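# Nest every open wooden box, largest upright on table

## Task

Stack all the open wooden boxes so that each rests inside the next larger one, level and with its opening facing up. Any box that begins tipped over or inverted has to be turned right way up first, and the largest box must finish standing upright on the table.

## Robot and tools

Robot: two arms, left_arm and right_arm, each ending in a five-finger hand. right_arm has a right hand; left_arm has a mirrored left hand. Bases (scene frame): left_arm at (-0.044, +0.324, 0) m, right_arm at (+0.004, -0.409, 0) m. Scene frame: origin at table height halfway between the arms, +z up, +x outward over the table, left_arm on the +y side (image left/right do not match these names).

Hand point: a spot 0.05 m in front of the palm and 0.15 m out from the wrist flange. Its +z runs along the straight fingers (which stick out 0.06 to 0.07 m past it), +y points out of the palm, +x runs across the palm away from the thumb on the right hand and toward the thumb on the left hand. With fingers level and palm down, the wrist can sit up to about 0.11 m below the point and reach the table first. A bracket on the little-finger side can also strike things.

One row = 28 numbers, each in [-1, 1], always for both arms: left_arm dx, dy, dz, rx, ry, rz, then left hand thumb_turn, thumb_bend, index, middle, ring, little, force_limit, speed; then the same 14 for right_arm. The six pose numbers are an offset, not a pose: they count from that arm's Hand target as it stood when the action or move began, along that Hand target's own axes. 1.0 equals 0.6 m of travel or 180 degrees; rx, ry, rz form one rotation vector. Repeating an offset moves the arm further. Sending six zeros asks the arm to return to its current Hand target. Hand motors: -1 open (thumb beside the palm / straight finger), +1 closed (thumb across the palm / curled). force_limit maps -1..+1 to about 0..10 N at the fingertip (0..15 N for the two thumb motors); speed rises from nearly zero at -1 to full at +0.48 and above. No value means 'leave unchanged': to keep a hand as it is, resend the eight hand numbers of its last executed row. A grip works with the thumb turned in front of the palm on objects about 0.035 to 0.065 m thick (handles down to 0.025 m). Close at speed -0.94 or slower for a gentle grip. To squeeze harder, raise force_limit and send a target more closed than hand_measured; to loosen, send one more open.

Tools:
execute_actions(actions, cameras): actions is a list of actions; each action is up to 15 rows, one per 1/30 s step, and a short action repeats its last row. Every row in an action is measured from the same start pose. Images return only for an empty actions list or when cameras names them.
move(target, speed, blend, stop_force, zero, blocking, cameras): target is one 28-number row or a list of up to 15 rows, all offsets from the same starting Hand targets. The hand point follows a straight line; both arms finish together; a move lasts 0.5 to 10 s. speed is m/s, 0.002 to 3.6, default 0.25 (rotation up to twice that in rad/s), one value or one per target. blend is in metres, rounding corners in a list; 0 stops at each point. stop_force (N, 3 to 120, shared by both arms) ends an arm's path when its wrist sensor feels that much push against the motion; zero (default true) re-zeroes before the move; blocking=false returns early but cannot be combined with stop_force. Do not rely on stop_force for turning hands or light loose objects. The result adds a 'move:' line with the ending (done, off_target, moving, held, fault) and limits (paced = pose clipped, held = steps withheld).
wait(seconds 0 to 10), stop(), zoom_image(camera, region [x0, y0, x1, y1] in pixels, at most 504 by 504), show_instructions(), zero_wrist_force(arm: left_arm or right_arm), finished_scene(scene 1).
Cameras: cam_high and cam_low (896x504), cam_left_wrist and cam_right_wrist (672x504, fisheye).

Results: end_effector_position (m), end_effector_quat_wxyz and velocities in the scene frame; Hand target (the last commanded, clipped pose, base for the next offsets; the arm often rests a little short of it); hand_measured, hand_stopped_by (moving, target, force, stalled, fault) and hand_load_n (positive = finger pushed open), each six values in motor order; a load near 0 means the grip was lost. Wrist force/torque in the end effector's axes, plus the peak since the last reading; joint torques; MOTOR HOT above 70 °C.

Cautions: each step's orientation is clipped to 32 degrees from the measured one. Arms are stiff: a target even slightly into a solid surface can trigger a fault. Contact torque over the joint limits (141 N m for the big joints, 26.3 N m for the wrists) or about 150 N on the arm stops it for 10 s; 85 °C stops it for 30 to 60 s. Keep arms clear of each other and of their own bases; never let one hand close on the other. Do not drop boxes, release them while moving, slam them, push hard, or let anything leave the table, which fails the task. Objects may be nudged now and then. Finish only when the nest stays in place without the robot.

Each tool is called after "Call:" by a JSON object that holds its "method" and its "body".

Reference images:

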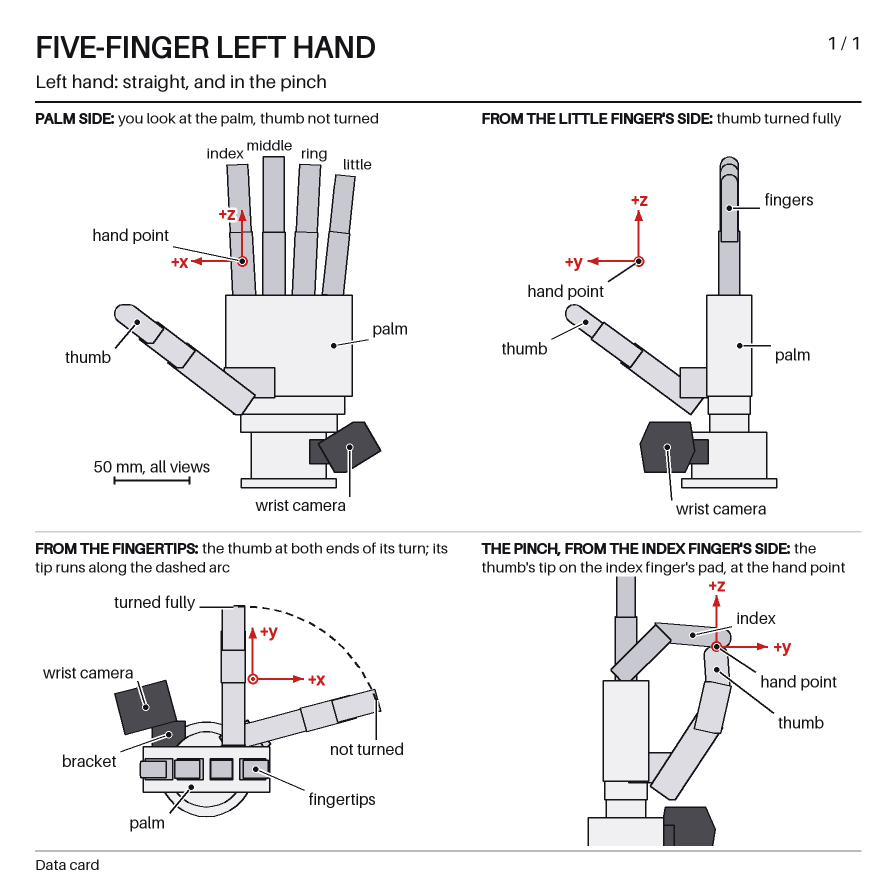

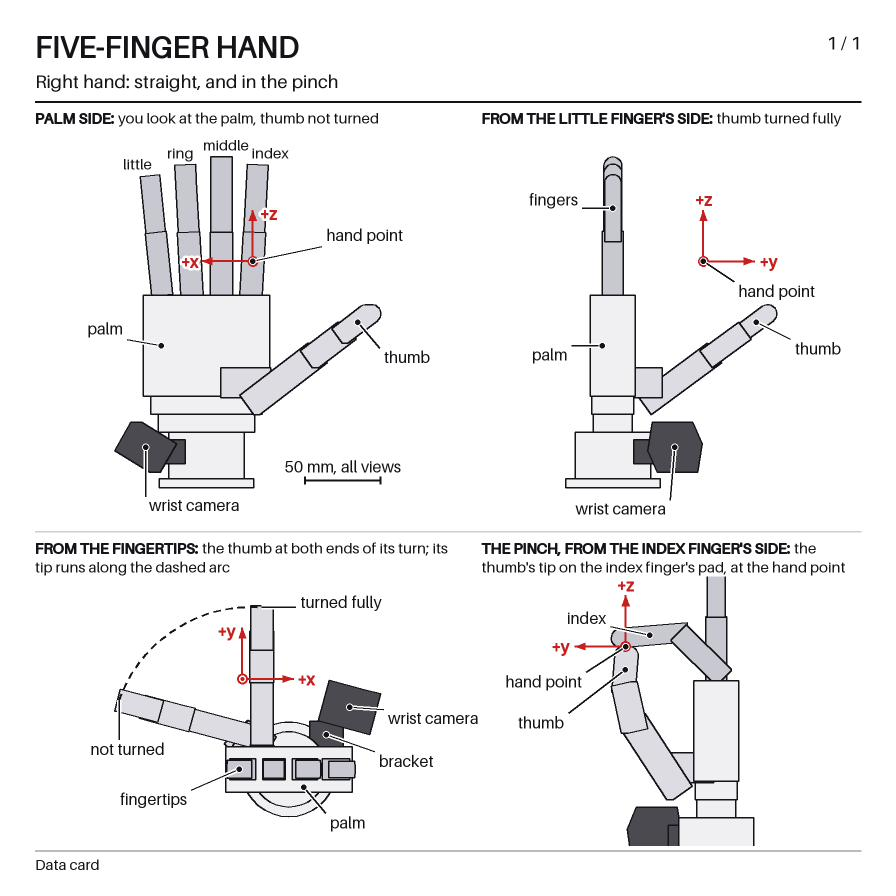

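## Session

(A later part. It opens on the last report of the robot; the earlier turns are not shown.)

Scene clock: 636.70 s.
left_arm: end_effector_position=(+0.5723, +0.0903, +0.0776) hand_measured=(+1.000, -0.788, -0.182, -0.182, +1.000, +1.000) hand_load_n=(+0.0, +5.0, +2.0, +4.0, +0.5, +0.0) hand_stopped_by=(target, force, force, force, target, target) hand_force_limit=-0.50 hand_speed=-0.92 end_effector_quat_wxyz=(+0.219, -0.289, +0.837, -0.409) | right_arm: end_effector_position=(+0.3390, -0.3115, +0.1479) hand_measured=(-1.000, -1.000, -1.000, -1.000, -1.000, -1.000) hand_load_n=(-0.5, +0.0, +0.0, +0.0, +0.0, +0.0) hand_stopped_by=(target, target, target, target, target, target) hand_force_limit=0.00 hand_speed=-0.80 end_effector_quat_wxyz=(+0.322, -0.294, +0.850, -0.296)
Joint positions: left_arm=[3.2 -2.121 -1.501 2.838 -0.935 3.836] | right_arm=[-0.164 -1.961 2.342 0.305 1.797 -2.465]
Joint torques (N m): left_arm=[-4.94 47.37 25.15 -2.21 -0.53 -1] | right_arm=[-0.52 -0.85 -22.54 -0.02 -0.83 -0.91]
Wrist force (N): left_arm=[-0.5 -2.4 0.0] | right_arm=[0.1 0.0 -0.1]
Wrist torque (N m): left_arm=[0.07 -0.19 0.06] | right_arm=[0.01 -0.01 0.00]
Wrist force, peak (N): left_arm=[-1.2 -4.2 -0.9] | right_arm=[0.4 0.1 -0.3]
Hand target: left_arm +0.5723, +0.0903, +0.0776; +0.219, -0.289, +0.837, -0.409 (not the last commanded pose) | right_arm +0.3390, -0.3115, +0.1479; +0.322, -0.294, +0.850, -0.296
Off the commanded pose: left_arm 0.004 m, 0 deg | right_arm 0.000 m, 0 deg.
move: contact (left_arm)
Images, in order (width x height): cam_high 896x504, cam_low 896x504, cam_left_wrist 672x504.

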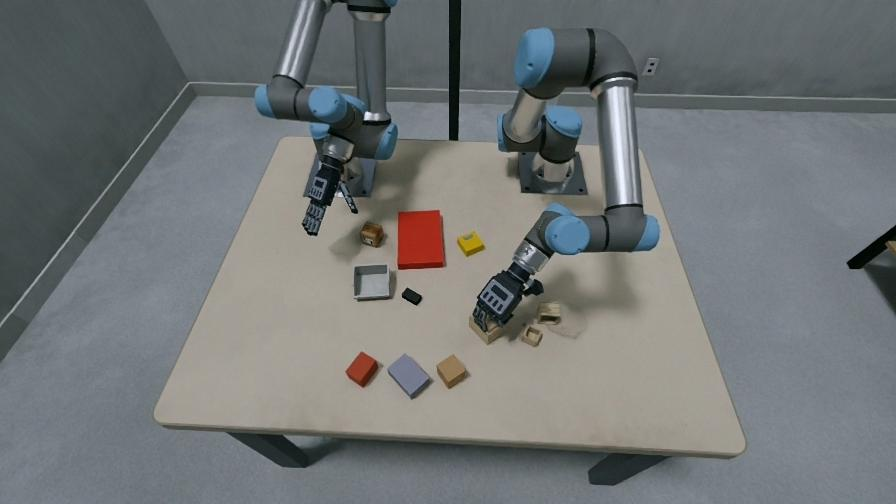

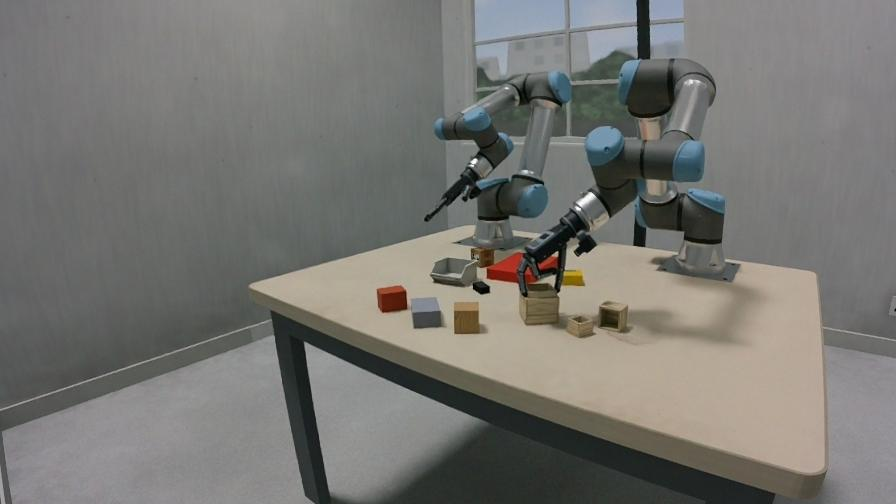

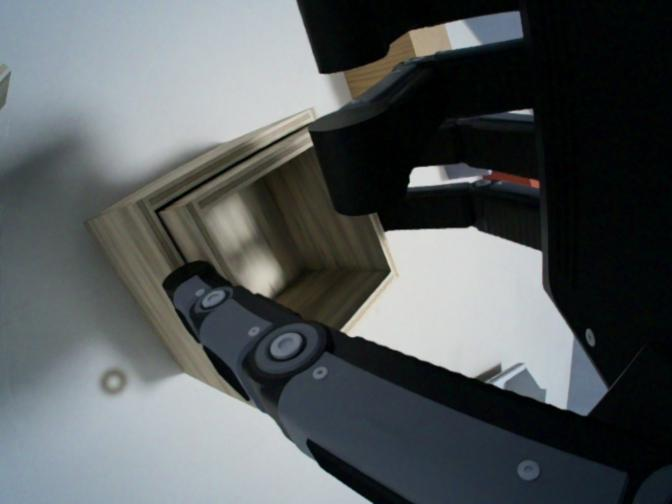

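Call:
{"method": "move", "body": {"target": [-0.00026,-0.00162,-0.00114, 0,0,0, 1,-0.7,0.0,0.0,1,1,-0.5,-0.92, 0,0,0,0,0,0,-1,-1,-1,-1,-1,-1,0,-0.8], "speed": 0.01}}

Call:
{"method": "move", "body": {"target": [0,0,0, 0,0,0, 1,-0.95,-0.45,-0.45,1,1,-0.5,-0.9, 0,0,0,0,0,0,-1,-1,-1,-1,-1,-1,0,-0.8], "speed": 0.01, "cameras": ["cam_high","cam_low","cam_left_wrist"]}}

Call:
{"method": "zoom_image", "body": {"camera": "cam_low", "region": [505, 255, 595, 345]}}

Call:
{"method": "zoom_image", "body": {"camera": "cam_high", "region": [465, 305, 515, 350]}}

Scene clock: 645.77 s.
left_arm: end_effector_position=(+0.5723, +0.0903, +0.0788) hand_measured=(+1.000, -0.788, -0.182, -0.182, +1.000, +1.000) hand_load_n=(+0.0, +5.0, +2.0, +4.0, +0.0, +0.0) hand_stopped_by=(target, force, force, force, target, target) hand_force_limit=-0.50 hand_speed=-0.92 end_effector_quat_wxyz=(+0.219, -0.289, +0.837, -0.409) | right_arm: end_effector_position=(+0.3390, -0.3115, +0.1479) hand_measured=(-1.000, -1.000, -1.000, -1.000, -1.000, -1.000) hand_load_n=(+0.0, +0.0, +0.0, +0.0, +0.0, +0.0) hand_stopped_by=(target, target, target, target, target, target) hand_force_limit=0.00 hand_speed=-0.80 end_effector_quat_wxyz=(+0.322, -0.294, +0.850, -0.296)
Joint positions: left_arm=[3.2 -2.12 -1.5 2.835 -0.935 3.836] | right_arm=[-0.164 -1.961 2.342 0.305 1.797 -2.465]
Joint torques (N m): left_arm=[-3.88 47.54 25.14 -1.99 -0.18 -0.98] | right_arm=[-0.63 -1.43 -22.86 -0.18 -0.82 -0.93]
Wrist force (N): left_arm=[0.2 0.6 2.0] | right_arm=[0.1 -0.2 -0.2]
Wrist torque (N m): left_arm=[0.00 -0.14 0.01] | right_arm=[-0.01 -0.01 0.00]
Wrist force, peak (N): left_arm=[-0.5 -2.5 0.1] | right_arm=[-0.2 -0.1 -0.5]
Hand target: left_arm +0.5723, +0.0903, +0.0788; +0.219, -0.289, +0.837, -0.409 | right_arm +0.3390, -0.3115, +0.1479; +0.322, -0.294, +0.850, -0.296
Off the commanded pose: left_arm 0.000 m, 0 deg | right_arm 0.000 m, 0 deg.
move: done

Scene clock: 647.17 s.
left_arm: end_effector_position=(+0.5723, +0.0903, +0.0788) hand_measured=(+1.000, -0.950, -0.450, -0.450, +1.000, +1.000) hand_load_n=(+0.0, +0.0, +0.0, +0.0, +0.0, +0.0) hand_stopped_by=(target, target, target, target, target, target) hand_force_limit=-0.50 hand_speed=-0.90 end_effector_quat_wxyz=(+0.219, -0.289, +0.837, -0.409) | right_arm: end_effector_position=(+0.3390, -0.3115, +0.1479) hand_measured=(-1.000, -1.000, -1.000, -1.000, -1.000, -1.000) hand_load_n=(+0.0, +0.0, +0.0, +0.0, +0.0, +0.0) hand_stopped_by=(target, target, target, target, target, target) hand_force_limit=0.00 hand_speed=-0.80 end_effector_quat_wxyz=(+0.322, -0.294, +0.850, -0.296)
Joint positions: left_arm=[3.2 -2.12 -1.5 2.835 -0.935 3.836] | right_arm=[-0.164 -1.961 2.342 0.305 1.797 -2.465]
Joint torques (N m): left_arm=[-2.13 38.48 16.13 0.24 0.05 -0.54] | right_arm=[0.26 -1.34 -22.56 -0.16 -0.86 -0.79]
Wrist force (N): left_arm=[0.2 0.5 1.5] | right_arm=[-0.1 0.0 -0.2]
Wrist torque (N m): left_arm=[0.05 -0.15 0.01] | right_arm=[0.02 0.01 0.00]
Wrist force, peak (N): left_arm=[0.2 0.6 1.9] | right_arm=[0.3 0.2 -0.2]
Hand target: left_arm +0.5723, +0.0903, +0.0788; +0.219, -0.289, +0.837, -0.409 | right_arm +0.3390, -0.3115, +0.1479; +0.322, -0.294, +0.850, -0.296
Off the commanded pose: left_arm 0.000 m, 0 deg | right_arm 0.000 m, 0 deg.
move: done
Images, in order (width x height): cam_high 896x504, cam_low 896x504, cam_left_wrist 672x504.

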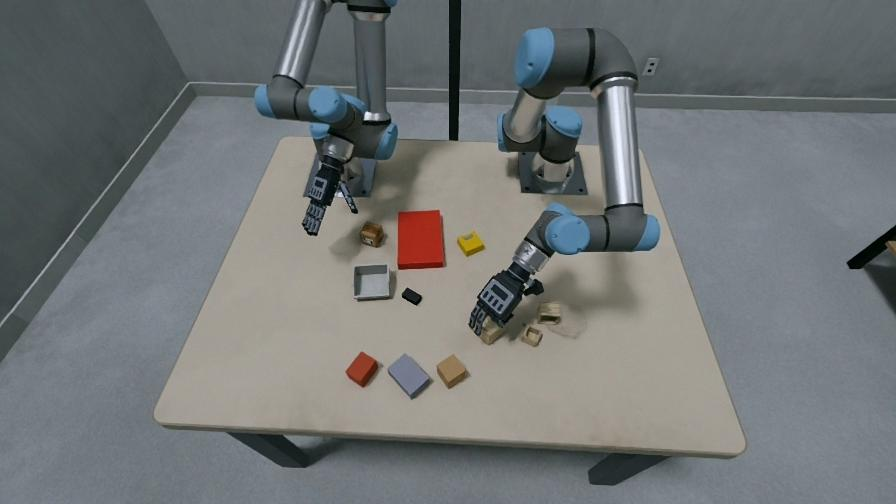

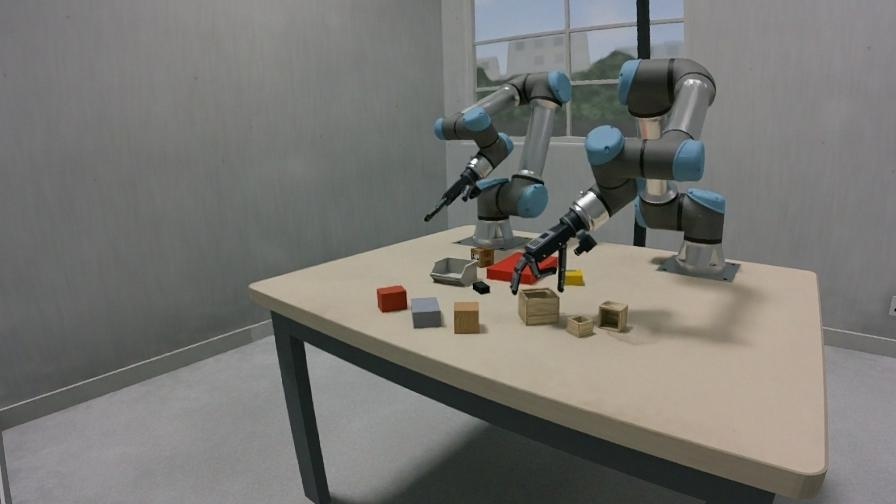

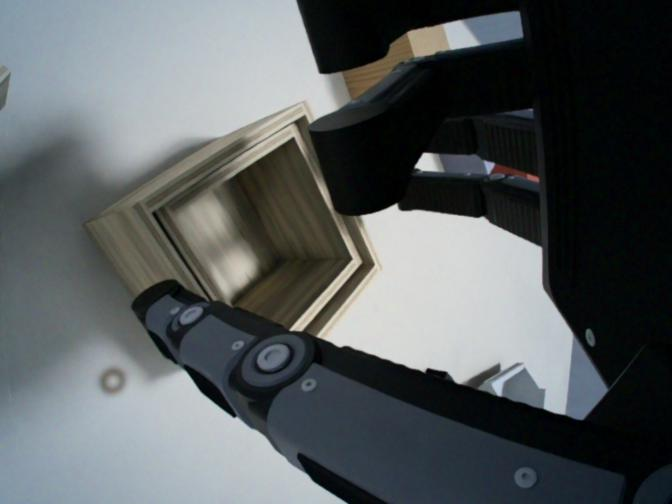

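Scaled by 5.600 from the camera's 896x504 image, which has a finer 1280x720 frame.

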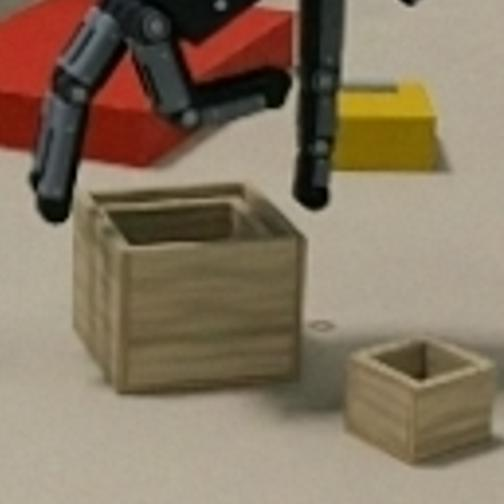

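Scaled by 10.080 from the camera's 896x504 image, which has a finer 1280x720 frame.

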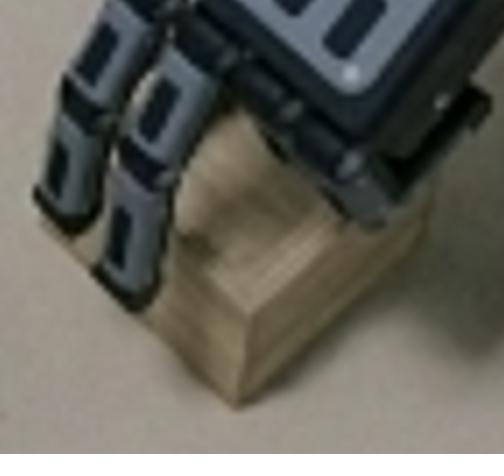

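Call:
{"method": "move", "body": {"target": [-0.0130,-0.0811,-0.0569, 0,0,0, 1,-1,-0.6,-0.6,1,1,-0.5,-0.8, 0,0,0,0,0,0,-1,-1,-1,-1,-1,-1,0,-0.8], "speed": 0.08, "cameras": ["cam_high","cam_low","cam_left_wrist"]}}

Call:
{"method": "zoom_image", "body": {"camera": "cam_low", "region": [505, 255, 645, 345]}}

Call:
{"method": "zoom_image", "body": {"camera": "cam_high", "region": [455, 290, 565, 360]}}

Call:
{"method": "zoom_image", "body": {"camera": "cam_left_wrist", "region": [100, 60, 500, 360]}}

Scene clock: 651.77 s.
left_arm: end_effector_position=(+0.5723, +0.0903, +0.1389) hand_measured=(+1.000, -1.000, -0.600, -0.600, +1.000, +1.000) hand_load_n=(+0.0, +0.0, +0.0, +0.0, +0.0, +0.0) hand_stopped_by=(target, target, target, target, target, target) hand_force_limit=-0.50 hand_speed=-0.80 end_effector_quat_wxyz=(+0.219, -0.289, +0.837, -0.409) | right_arm: end_effector_position=(+0.3390, -0.3115, +0.1479) hand_measured=(-1.000, -1.000, -1.000, -1.000, -1.000, -1.000) hand_load_n=(+0.0, +0.0, +0.0, +0.0, +0.0, +0.0) hand_stopped_by=(target, target, target, target, target, target) hand_force_limit=0.00 hand_speed=-0.80 end_effector_quat_wxyz=(+0.322, -0.294, +0.850, -0.296)
Joint positions: left_arm=[3.2 -2.063 -1.423 2.702 -0.935 3.836] | right_arm=[-0.164 -1.961 2.342 0.305 1.797 -2.465]
Joint torques (N m): left_arm=[6.84 24.88 8.15 0.72 2.53 1.08] | right_arm=[-0.53 -1.46 -21.98 -0.15 -0.94 -0.9]
Wrist force (N): left_arm=[-0.1 0.2 1.5] | right_arm=[-0.1 0.0 -0.3]
Wrist torque (N m): left_arm=[-0.01 -0.12 -0.01] | right_arm=[0.02 0.01 0.00]
Wrist force, peak (N): left_arm=[0.2 1.0 2.0] | right_arm=[0.1 -0.2 -0.4]
Hand target: left_arm +0.5722, +0.0903, +0.1387; +0.219, -0.289, +0.837, -0.409 | right_arm +0.3390, -0.3115, +0.1479; +0.322, -0.294, +0.850, -0.296
Off the commanded pose: left_arm 0.000 m, 0 deg | right_arm 0.000 m, 0 deg.
move: done
Images, in order (width x height): cam_high 896x504, cam_low 896x504, cam_left_wrist 672x504.

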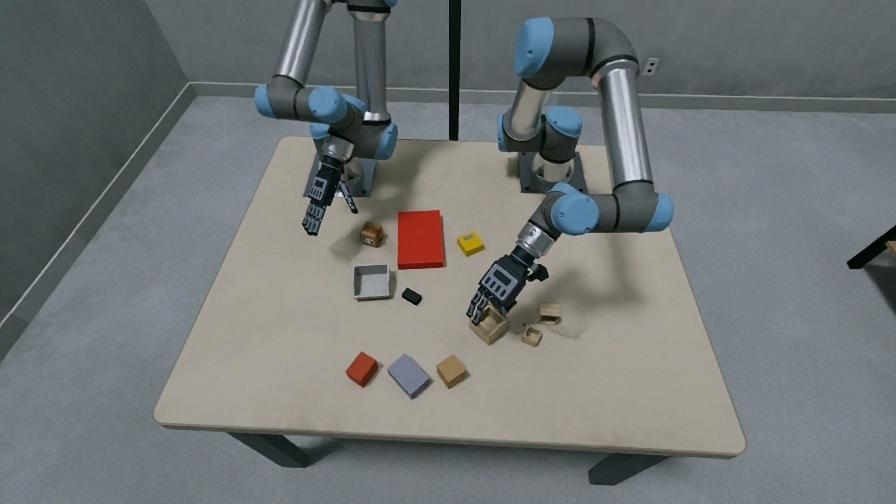

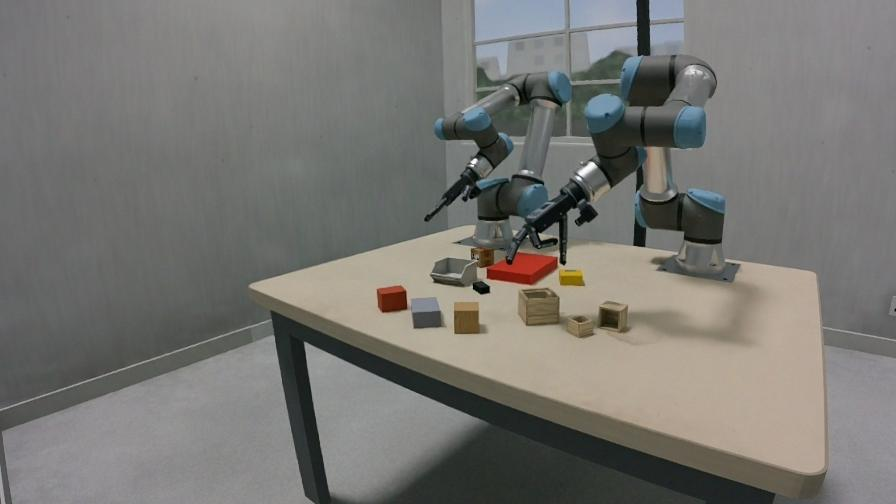

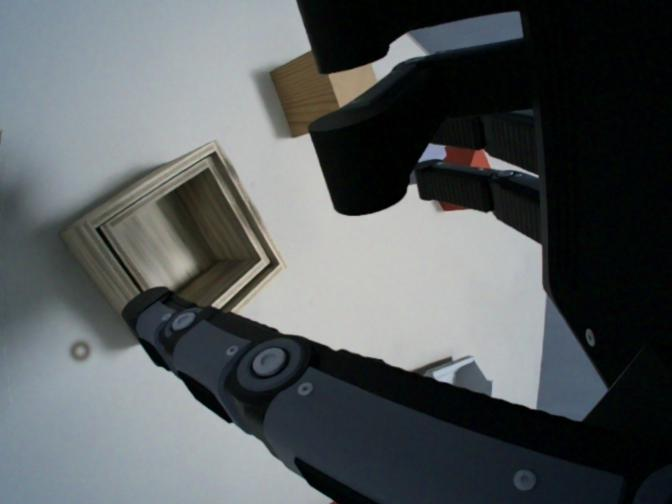

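Scaled by 3.600 from the camera's 896x504 image, which has a finer 1280x720 frame.

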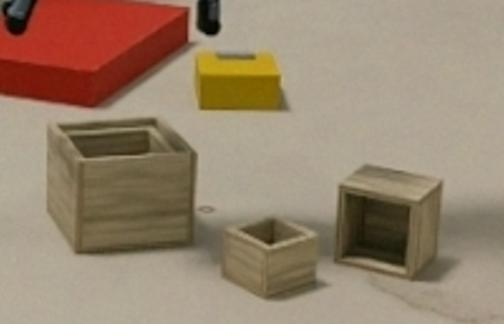

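Scaled by 4.582 from the camera's 896x504 image, which has a finer 1280x720 frame.

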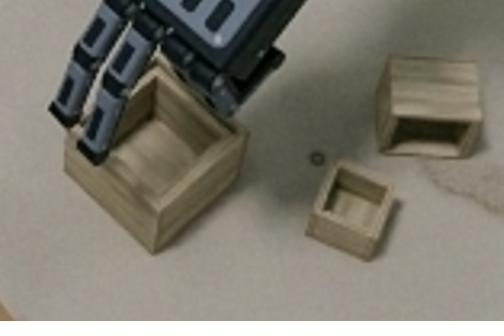

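Scaled by 1.260 from the camera's 672x504 image, which has a finer 960x720 frame.

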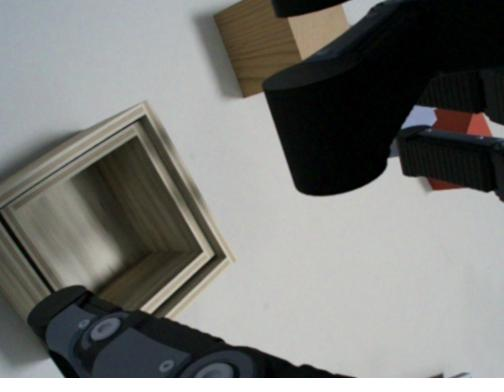

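Call:
{"method": "move", "body": {"target": [-0.2557,0.1265,-0.4475, -0.0463,0.3048,-0.0291, 1,-1,-0.6,-0.6,1,1,-0.5,-0.8, 0,0,0,0,0,0,-1,-1,-1,-1,-1,-1,0,-0.8], "speed": 0.25, "cameras": ["cam_high","cam_low","cam_left_wrist"]}}

Call:
{"method": "zoom_image", "body": {"camera": "cam_high", "region": [460, 295, 580, 355]}}

Call:
{"method": "zoom_image", "body": {"camera": "cam_low", "region": [505, 265, 645, 345]}}

Scene clock: 710.20 s.
left_arm: end_effector_position=(+0.5000, +0.3798, +0.2497) hand_measured=(+1.000, -1.000, -0.600, -0.600, +1.000, +1.000) hand_load_n=(+0.0, +0.0, +0.0, +0.0, +0.0, +0.0) hand_stopped_by=(target, target, target, target, target, target) hand_force_limit=-0.50 hand_speed=-0.80 end_effector_quat_wxyz=(-0.229, -0.119, +0.857, -0.446) | right_arm: end_effector_position=(+0.3390, -0.3115, +0.1479) hand_measured=(-1.000, -1.000, -1.000, -1.000, -1.000, -1.000) hand_load_n=(+0.0, +0.0, +0.0, +0.0, +0.0, +0.0) hand_stopped_by=(target, target, target, target, target, target) hand_force_limit=0.00 hand_speed=-0.80 end_effector_quat_wxyz=(+0.322, -0.294, +0.850, -0.296)
Joint positions: left_arm=[3.658 -2.603 -0.69 0.8 -0.964 5.261] | right_arm=[-0.164 -1.961 2.342 0.305 1.797 -2.465]
Joint torques (N m): left_arm=[-3.23 61.42 14.46 -3.85 0.55 0.76] | right_arm=[-0.24 -0.67 -23.06 -0.23 -0.8 -0.85]
Wrist force (N): left_arm=[-0.6 0.6 1.7] | right_arm=[0.1 -0.1 -0.2]
Wrist torque (N m): left_arm=[0.04 -0.23 0.02] | right_arm=[-0.01 -0.01 0.01]
Wrist force, peak (N): left_arm=[1.1 -0.1 2.8] | right_arm=[0.2 0.1 -0.3]
Hand target: left_arm +0.5000, +0.3799, +0.2498; -0.230, -0.119, +0.857, -0.446 | right_arm +0.3390, -0.3115, +0.1479; +0.322, -0.294, +0.850, -0.296
Off the commanded pose: left_arm 0.000 m, 0 deg | right_arm 0.000 m, 0 deg.
move: done
Images, in order (width x height): cam_high 896x504, cam_low 896x504, cam_left_wrist 672x504.

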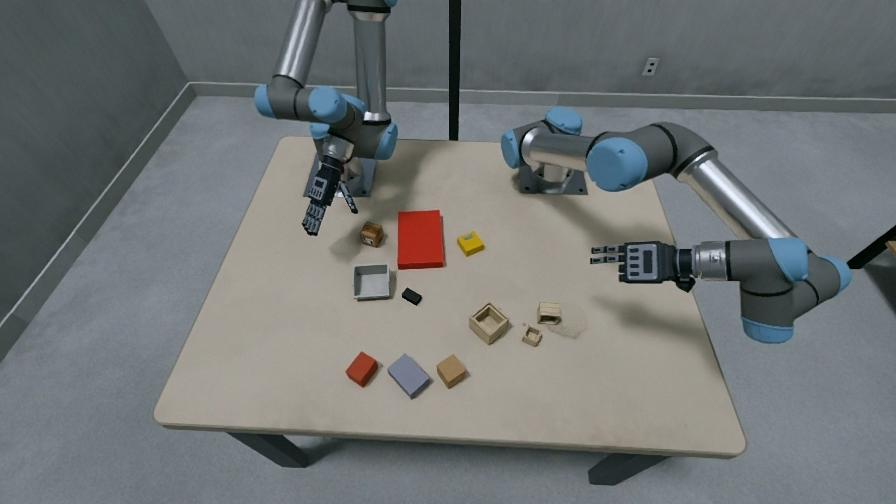

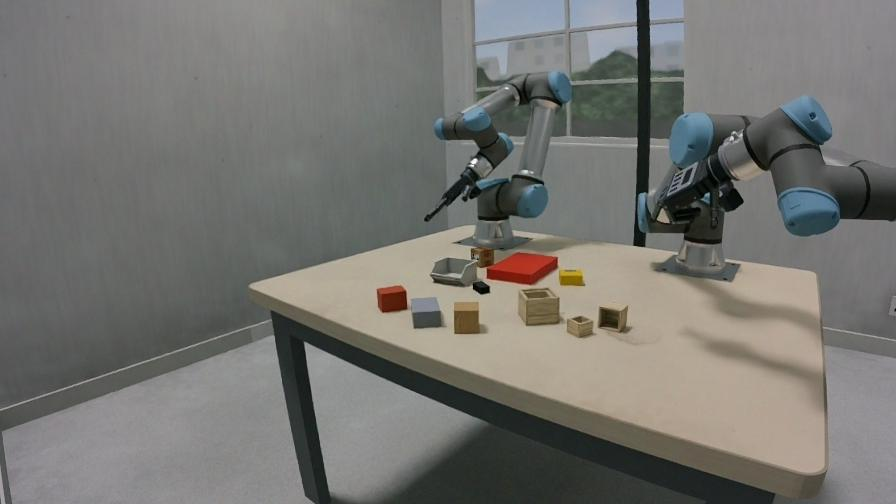

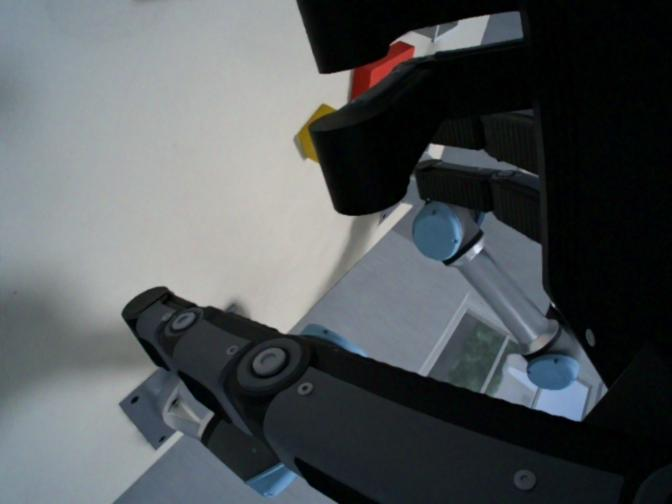

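Scaled by 4.200 from the camera's 896x504 image, which has a finer 1280x720 frame.

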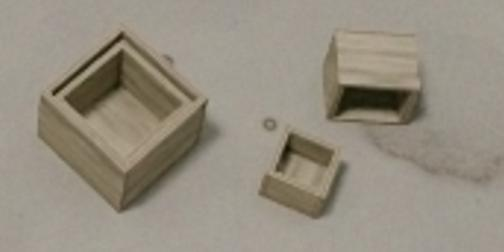

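Scaled by 3.600 from the camera's 896x504 image, which has a finer 1280x720 frame.

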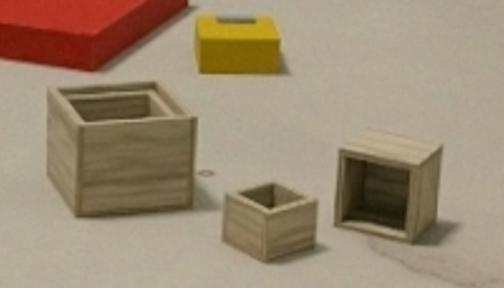

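Call:
{"method": "zoom_image", "body": {"camera": "cam_high", "region": [530, 295, 570, 335]}}

Call:
{"method": "zoom_image", "body": {"camera": "cam_high", "region": [515, 318, 550, 353]}}

Call:
{"method": "zoom_image", "body": {"camera": "cam_high", "region": [465, 300, 515, 350]}}

Call:
{"method": "zoom_image", "body": {"camera": "cam_low", "region": [590, 290, 640, 340]}}

Scaled by 12.600 from the camera's 896x504 image, which has a finer 1280x720 frame.

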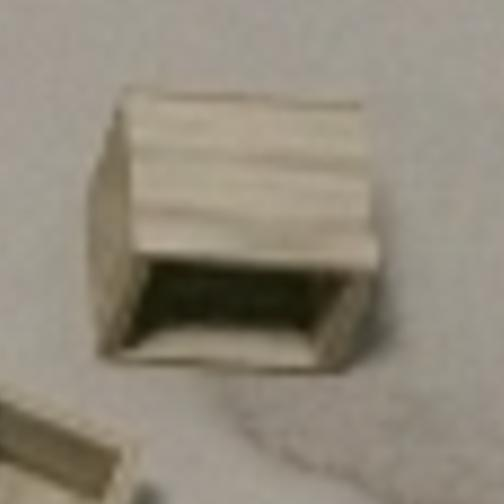

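Scaled by 14.400 from the camera's 896x504 image, which has a finer 1280x720 frame.

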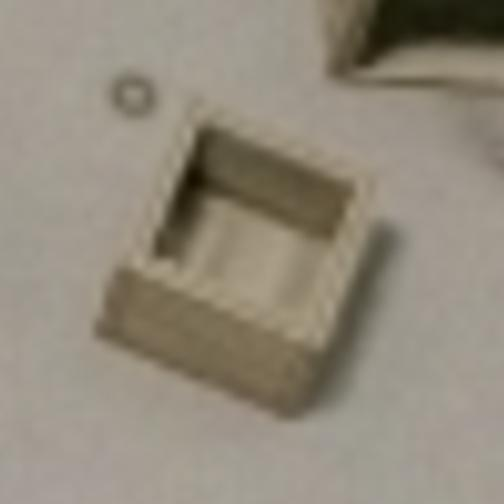

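Scaled by 10.080 from the camera's 896x504 image, which has a finer 1280x720 frame.

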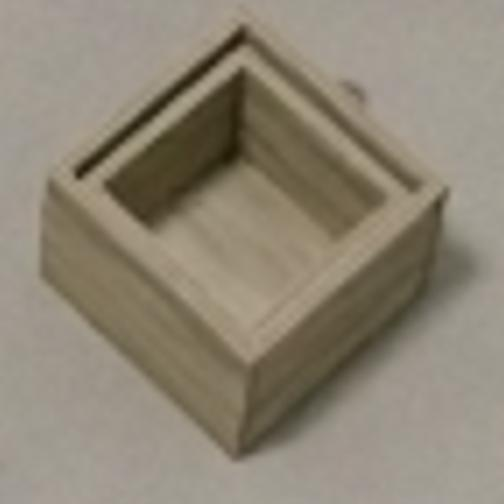

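Scaled by 10.080 from the camera's 896x504 image, which has a finer 1280x720 frame.

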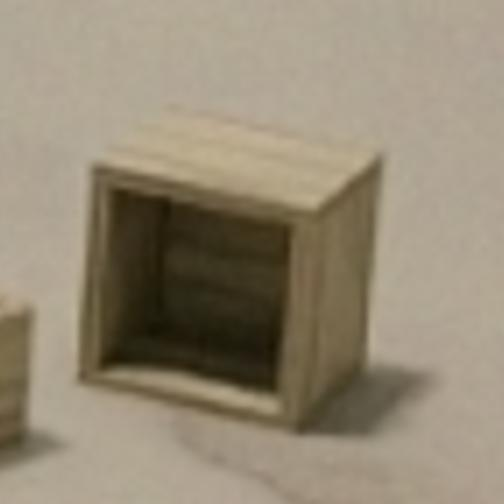

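Call:
{"method": "move", "body": {"target": [-0.2407,-0.0158,0.2420, -0.00278,0.00394,0.00276, 1,-1,-0.6,-0.6,1,1,-0.5,-0.8, 0,0,0,0,0,0,-1,-1,-1,-1,-1,-1,0,-0.8], "speed": 0.2, "cameras": ["cam_high","cam_low","cam_left_wrist"]}}

Call:
{"method": "zoom_image", "body": {"camera": "cam_left_wrist", "region": [0, 0, 504, 504]}}

Call:
{"method": "zoom_image", "body": {"camera": "cam_high", "region": [510, 270, 610, 350]}}

Call:
{"method": "zoom_image", "body": {"camera": "cam_low", "region": [560, 240, 680, 345]}}

Scene clock: 747.33 s.
left_arm: end_effector_position=(+0.5860, +0.2554, +0.1122) hand_measured=(+1.000, -1.000, -0.600, -0.600, +1.000, +1.000) hand_load_n=(+0.0, +0.0, +0.0, +0.0, +0.0, +0.0) hand_stopped_by=(target, target, target, target, target, target) hand_force_limit=-0.50 hand_speed=-0.80 end_effector_quat_wxyz=(-0.227, -0.114, +0.857, -0.449) | right_arm: end_effector_position=(+0.3390, -0.3115, +0.1479) hand_measured=(-1.000, -1.000, -1.000, -1.000, -1.000, -1.000) hand_load_n=(+0.0, +0.0, +0.0, +0.0, +0.0, +0.0) hand_stopped_by=(target, target, target, target, target, target) hand_force_limit=0.00 hand_speed=-0.80 end_effector_quat_wxyz=(+0.322, -0.294, +0.850, -0.296)
Joint positions: left_arm=[3.452 -3.089 -0.035 0.738 -0.805 5.104] | right_arm=[-0.164 -1.961 2.342 0.305 1.797 -2.465]
Joint torques (N m): left_arm=[-5.44 46.41 27.78 -3.91 0.75 -1.23] | right_arm=[-0.99 -0.78 -22.9 -0.18 -0.82 -0.91]
Wrist force (N): left_arm=[-0.8 0.4 1.8] | right_arm=[0.1 0.1 -0.2]
Wrist torque (N m): left_arm=[0.04 -0.18 -0.12] | right_arm=[0.02 -0.01 0.01]
Wrist force, peak (N): left_arm=[-1.6 0.3 3.3] | right_arm=[0.1 0.2 -0.5]
Hand target: left_arm +0.5873, +0.2555, +0.1122; -0.233, -0.112, +0.858, -0.444 | right_arm +0.3390, -0.3115, +0.1479; +0.322, -0.294, +0.850, -0.296
Off the commanded pose: left_arm 0.001 m, 1 deg | right_arm 0.000 m, 0 deg.
elbow stopped short (left arm): the move would have taken joint 3 (elbow) straighter than the controller allows.
move: done
Images, in order (width x height): cam_high 896x504, cam_low 896x504, cam_left_wrist 672x504.

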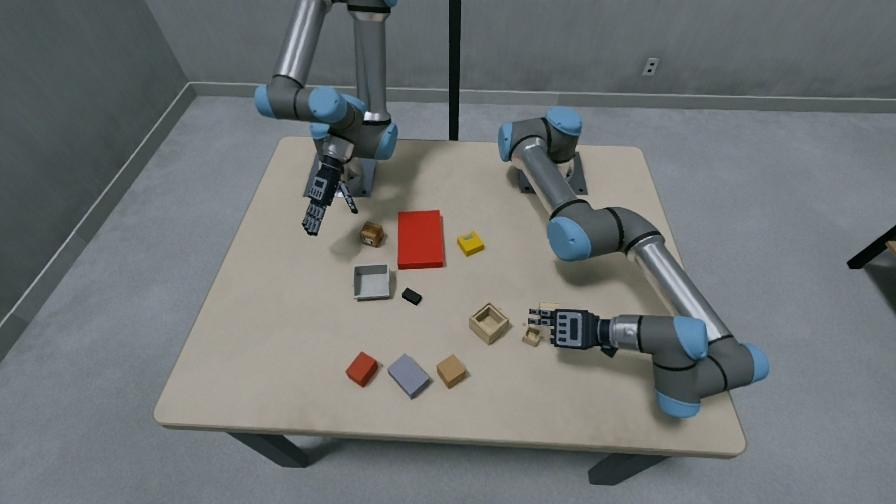

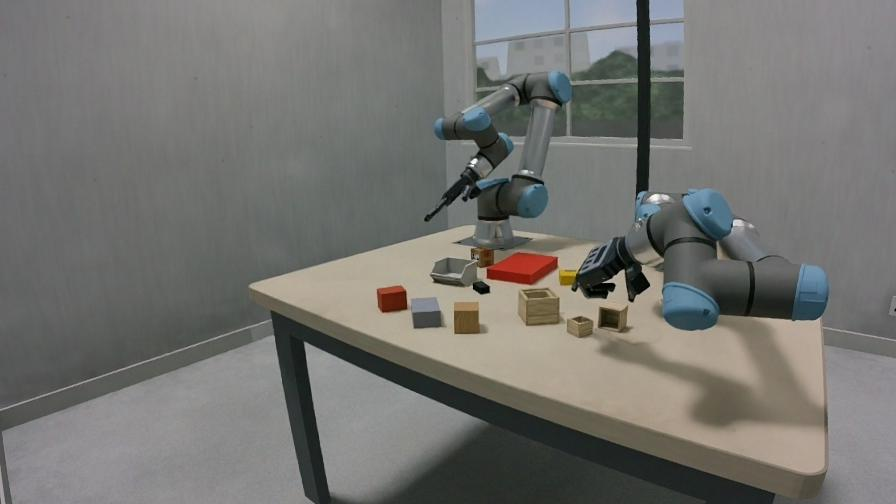

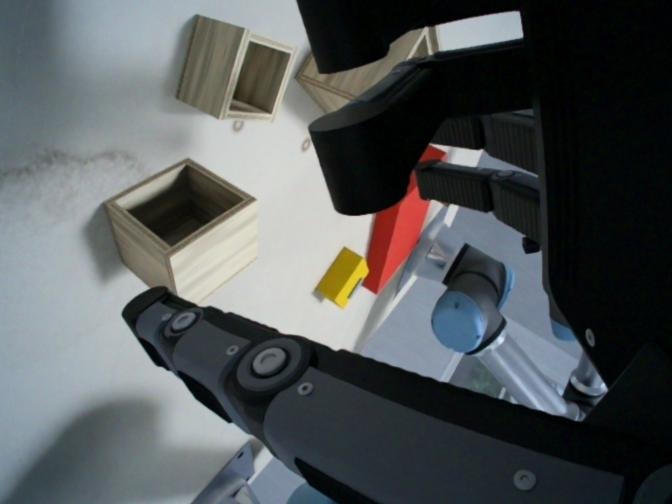

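Scaled by 1.000.

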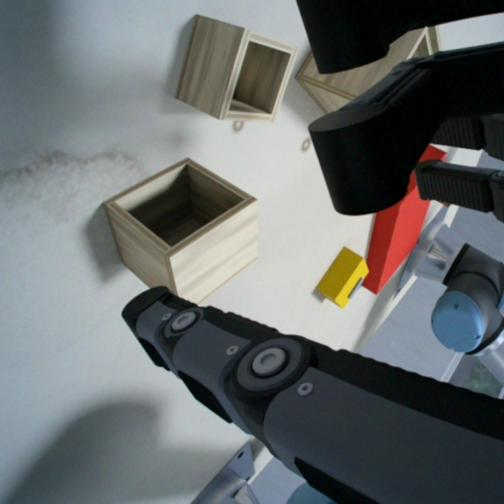

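Scaled by 5.040 from the camera's 896x504 image, which has a finer 1280x720 frame.

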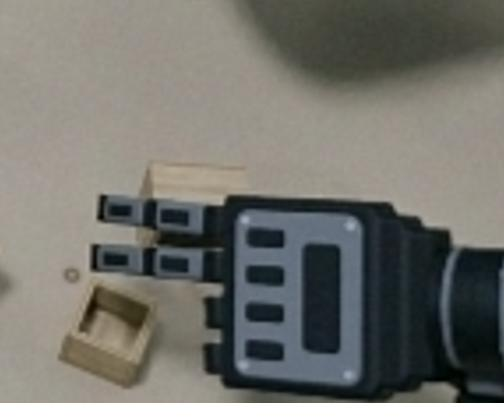

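Scaled by 4.200 from the camera's 896x504 image, which has a finer 1280x720 frame.

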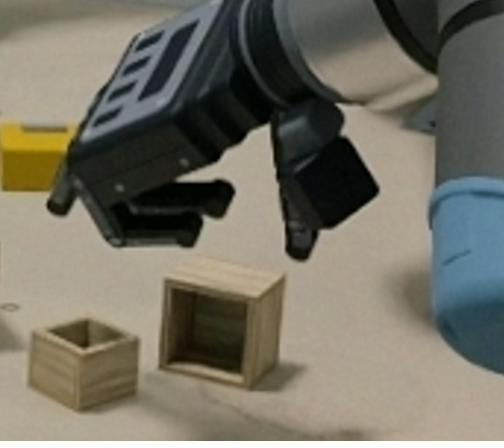

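Call:
{"method": "execute_actions", "body": {"actions": []}}

Scene clock: 757.97 s.
left_arm: end_effector_position=(+0.5860, +0.2554, +0.1121) hand_measured=(+1.000, -1.000, -0.600, -0.600, +1.000, +1.000) hand_load_n=(+0.0, +0.0, +0.0, -0.5, +0.0, +0.0) hand_stopped_by=(target, target, target, target, target, target) hand_force_limit=-0.50 hand_speed=-0.80 end_effector_quat_wxyz=(-0.227, -0.114, +0.857, -0.449) | right_arm: end_effector_position=(+0.3390, -0.3115, +0.1479) hand_measured=(-1.000, -1.000, -1.000, -1.000, -1.000, -1.000) hand_load_n=(-0.5, +0.0, +0.5, +0.0, +0.0, +0.0) hand_stopped_by=(target, target, target, target, target, target) hand_force_limit=0.00 hand_speed=-0.80 end_effector_quat_wxyz=(+0.322, -0.294, +0.850, -0.296)
Joint positions: left_arm=[3.451 -3.09 -0.035 0.738 -0.805 5.104] | right_arm=[-0.164 -1.961 2.342 0.305 1.797 -2.465]
Joint velocities: within noise
Joint torques (N m): left_arm=[-6.26 46.05 27.03 -3.99 -0.69 -1.47] | right_arm=[-0.42 -0.53 -22.47 -0.19 -0.64 -0.92]
Wrist force (N): left_arm=[-0.7 0.5 2.0] | right_arm=[0.0 -0.1 0.0]
Wrist torque (N m): left_arm=[0.05 -0.20 -0.11] | right_arm=[-0.02 -0.01 0.00]
Wrist force, peak (N): left_arm=[-0.8 0.5 2.1] | right_arm=[-0.3 -0.3 -0.4]
Hand target: left_arm +0.5873, +0.2555, +0.1122; -0.233, -0.112, +0.858, -0.444 | right_arm +0.3390, -0.3115, +0.1479; +0.322, -0.294, +0.850, -0.296
Off the commanded pose: left_arm 0.001 m, 1 deg | right_arm 0.000 m, 0 deg.

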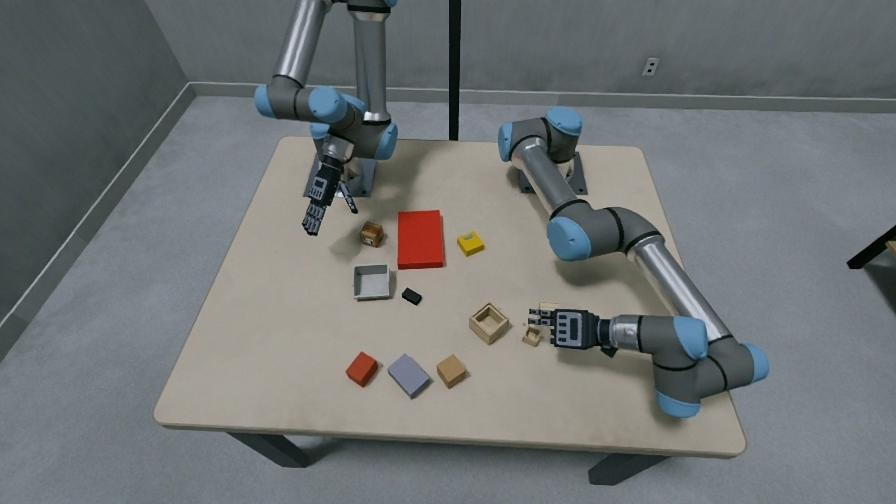

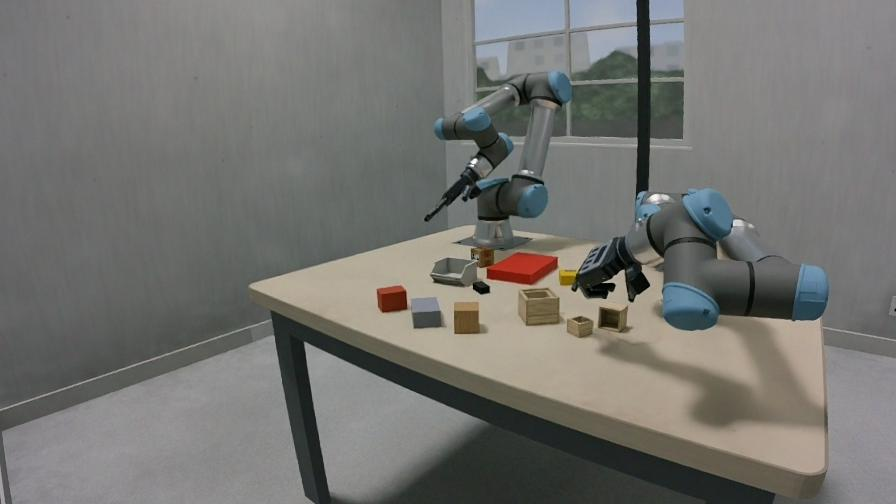

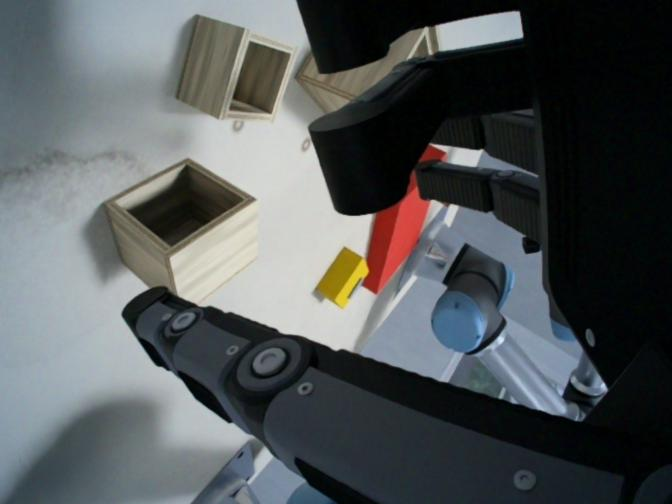

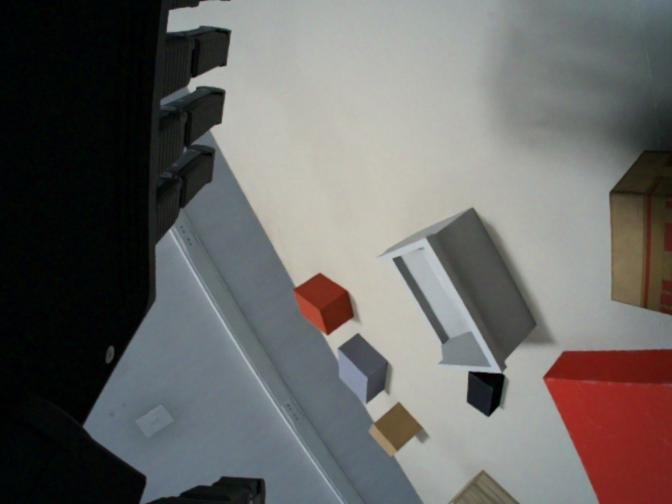

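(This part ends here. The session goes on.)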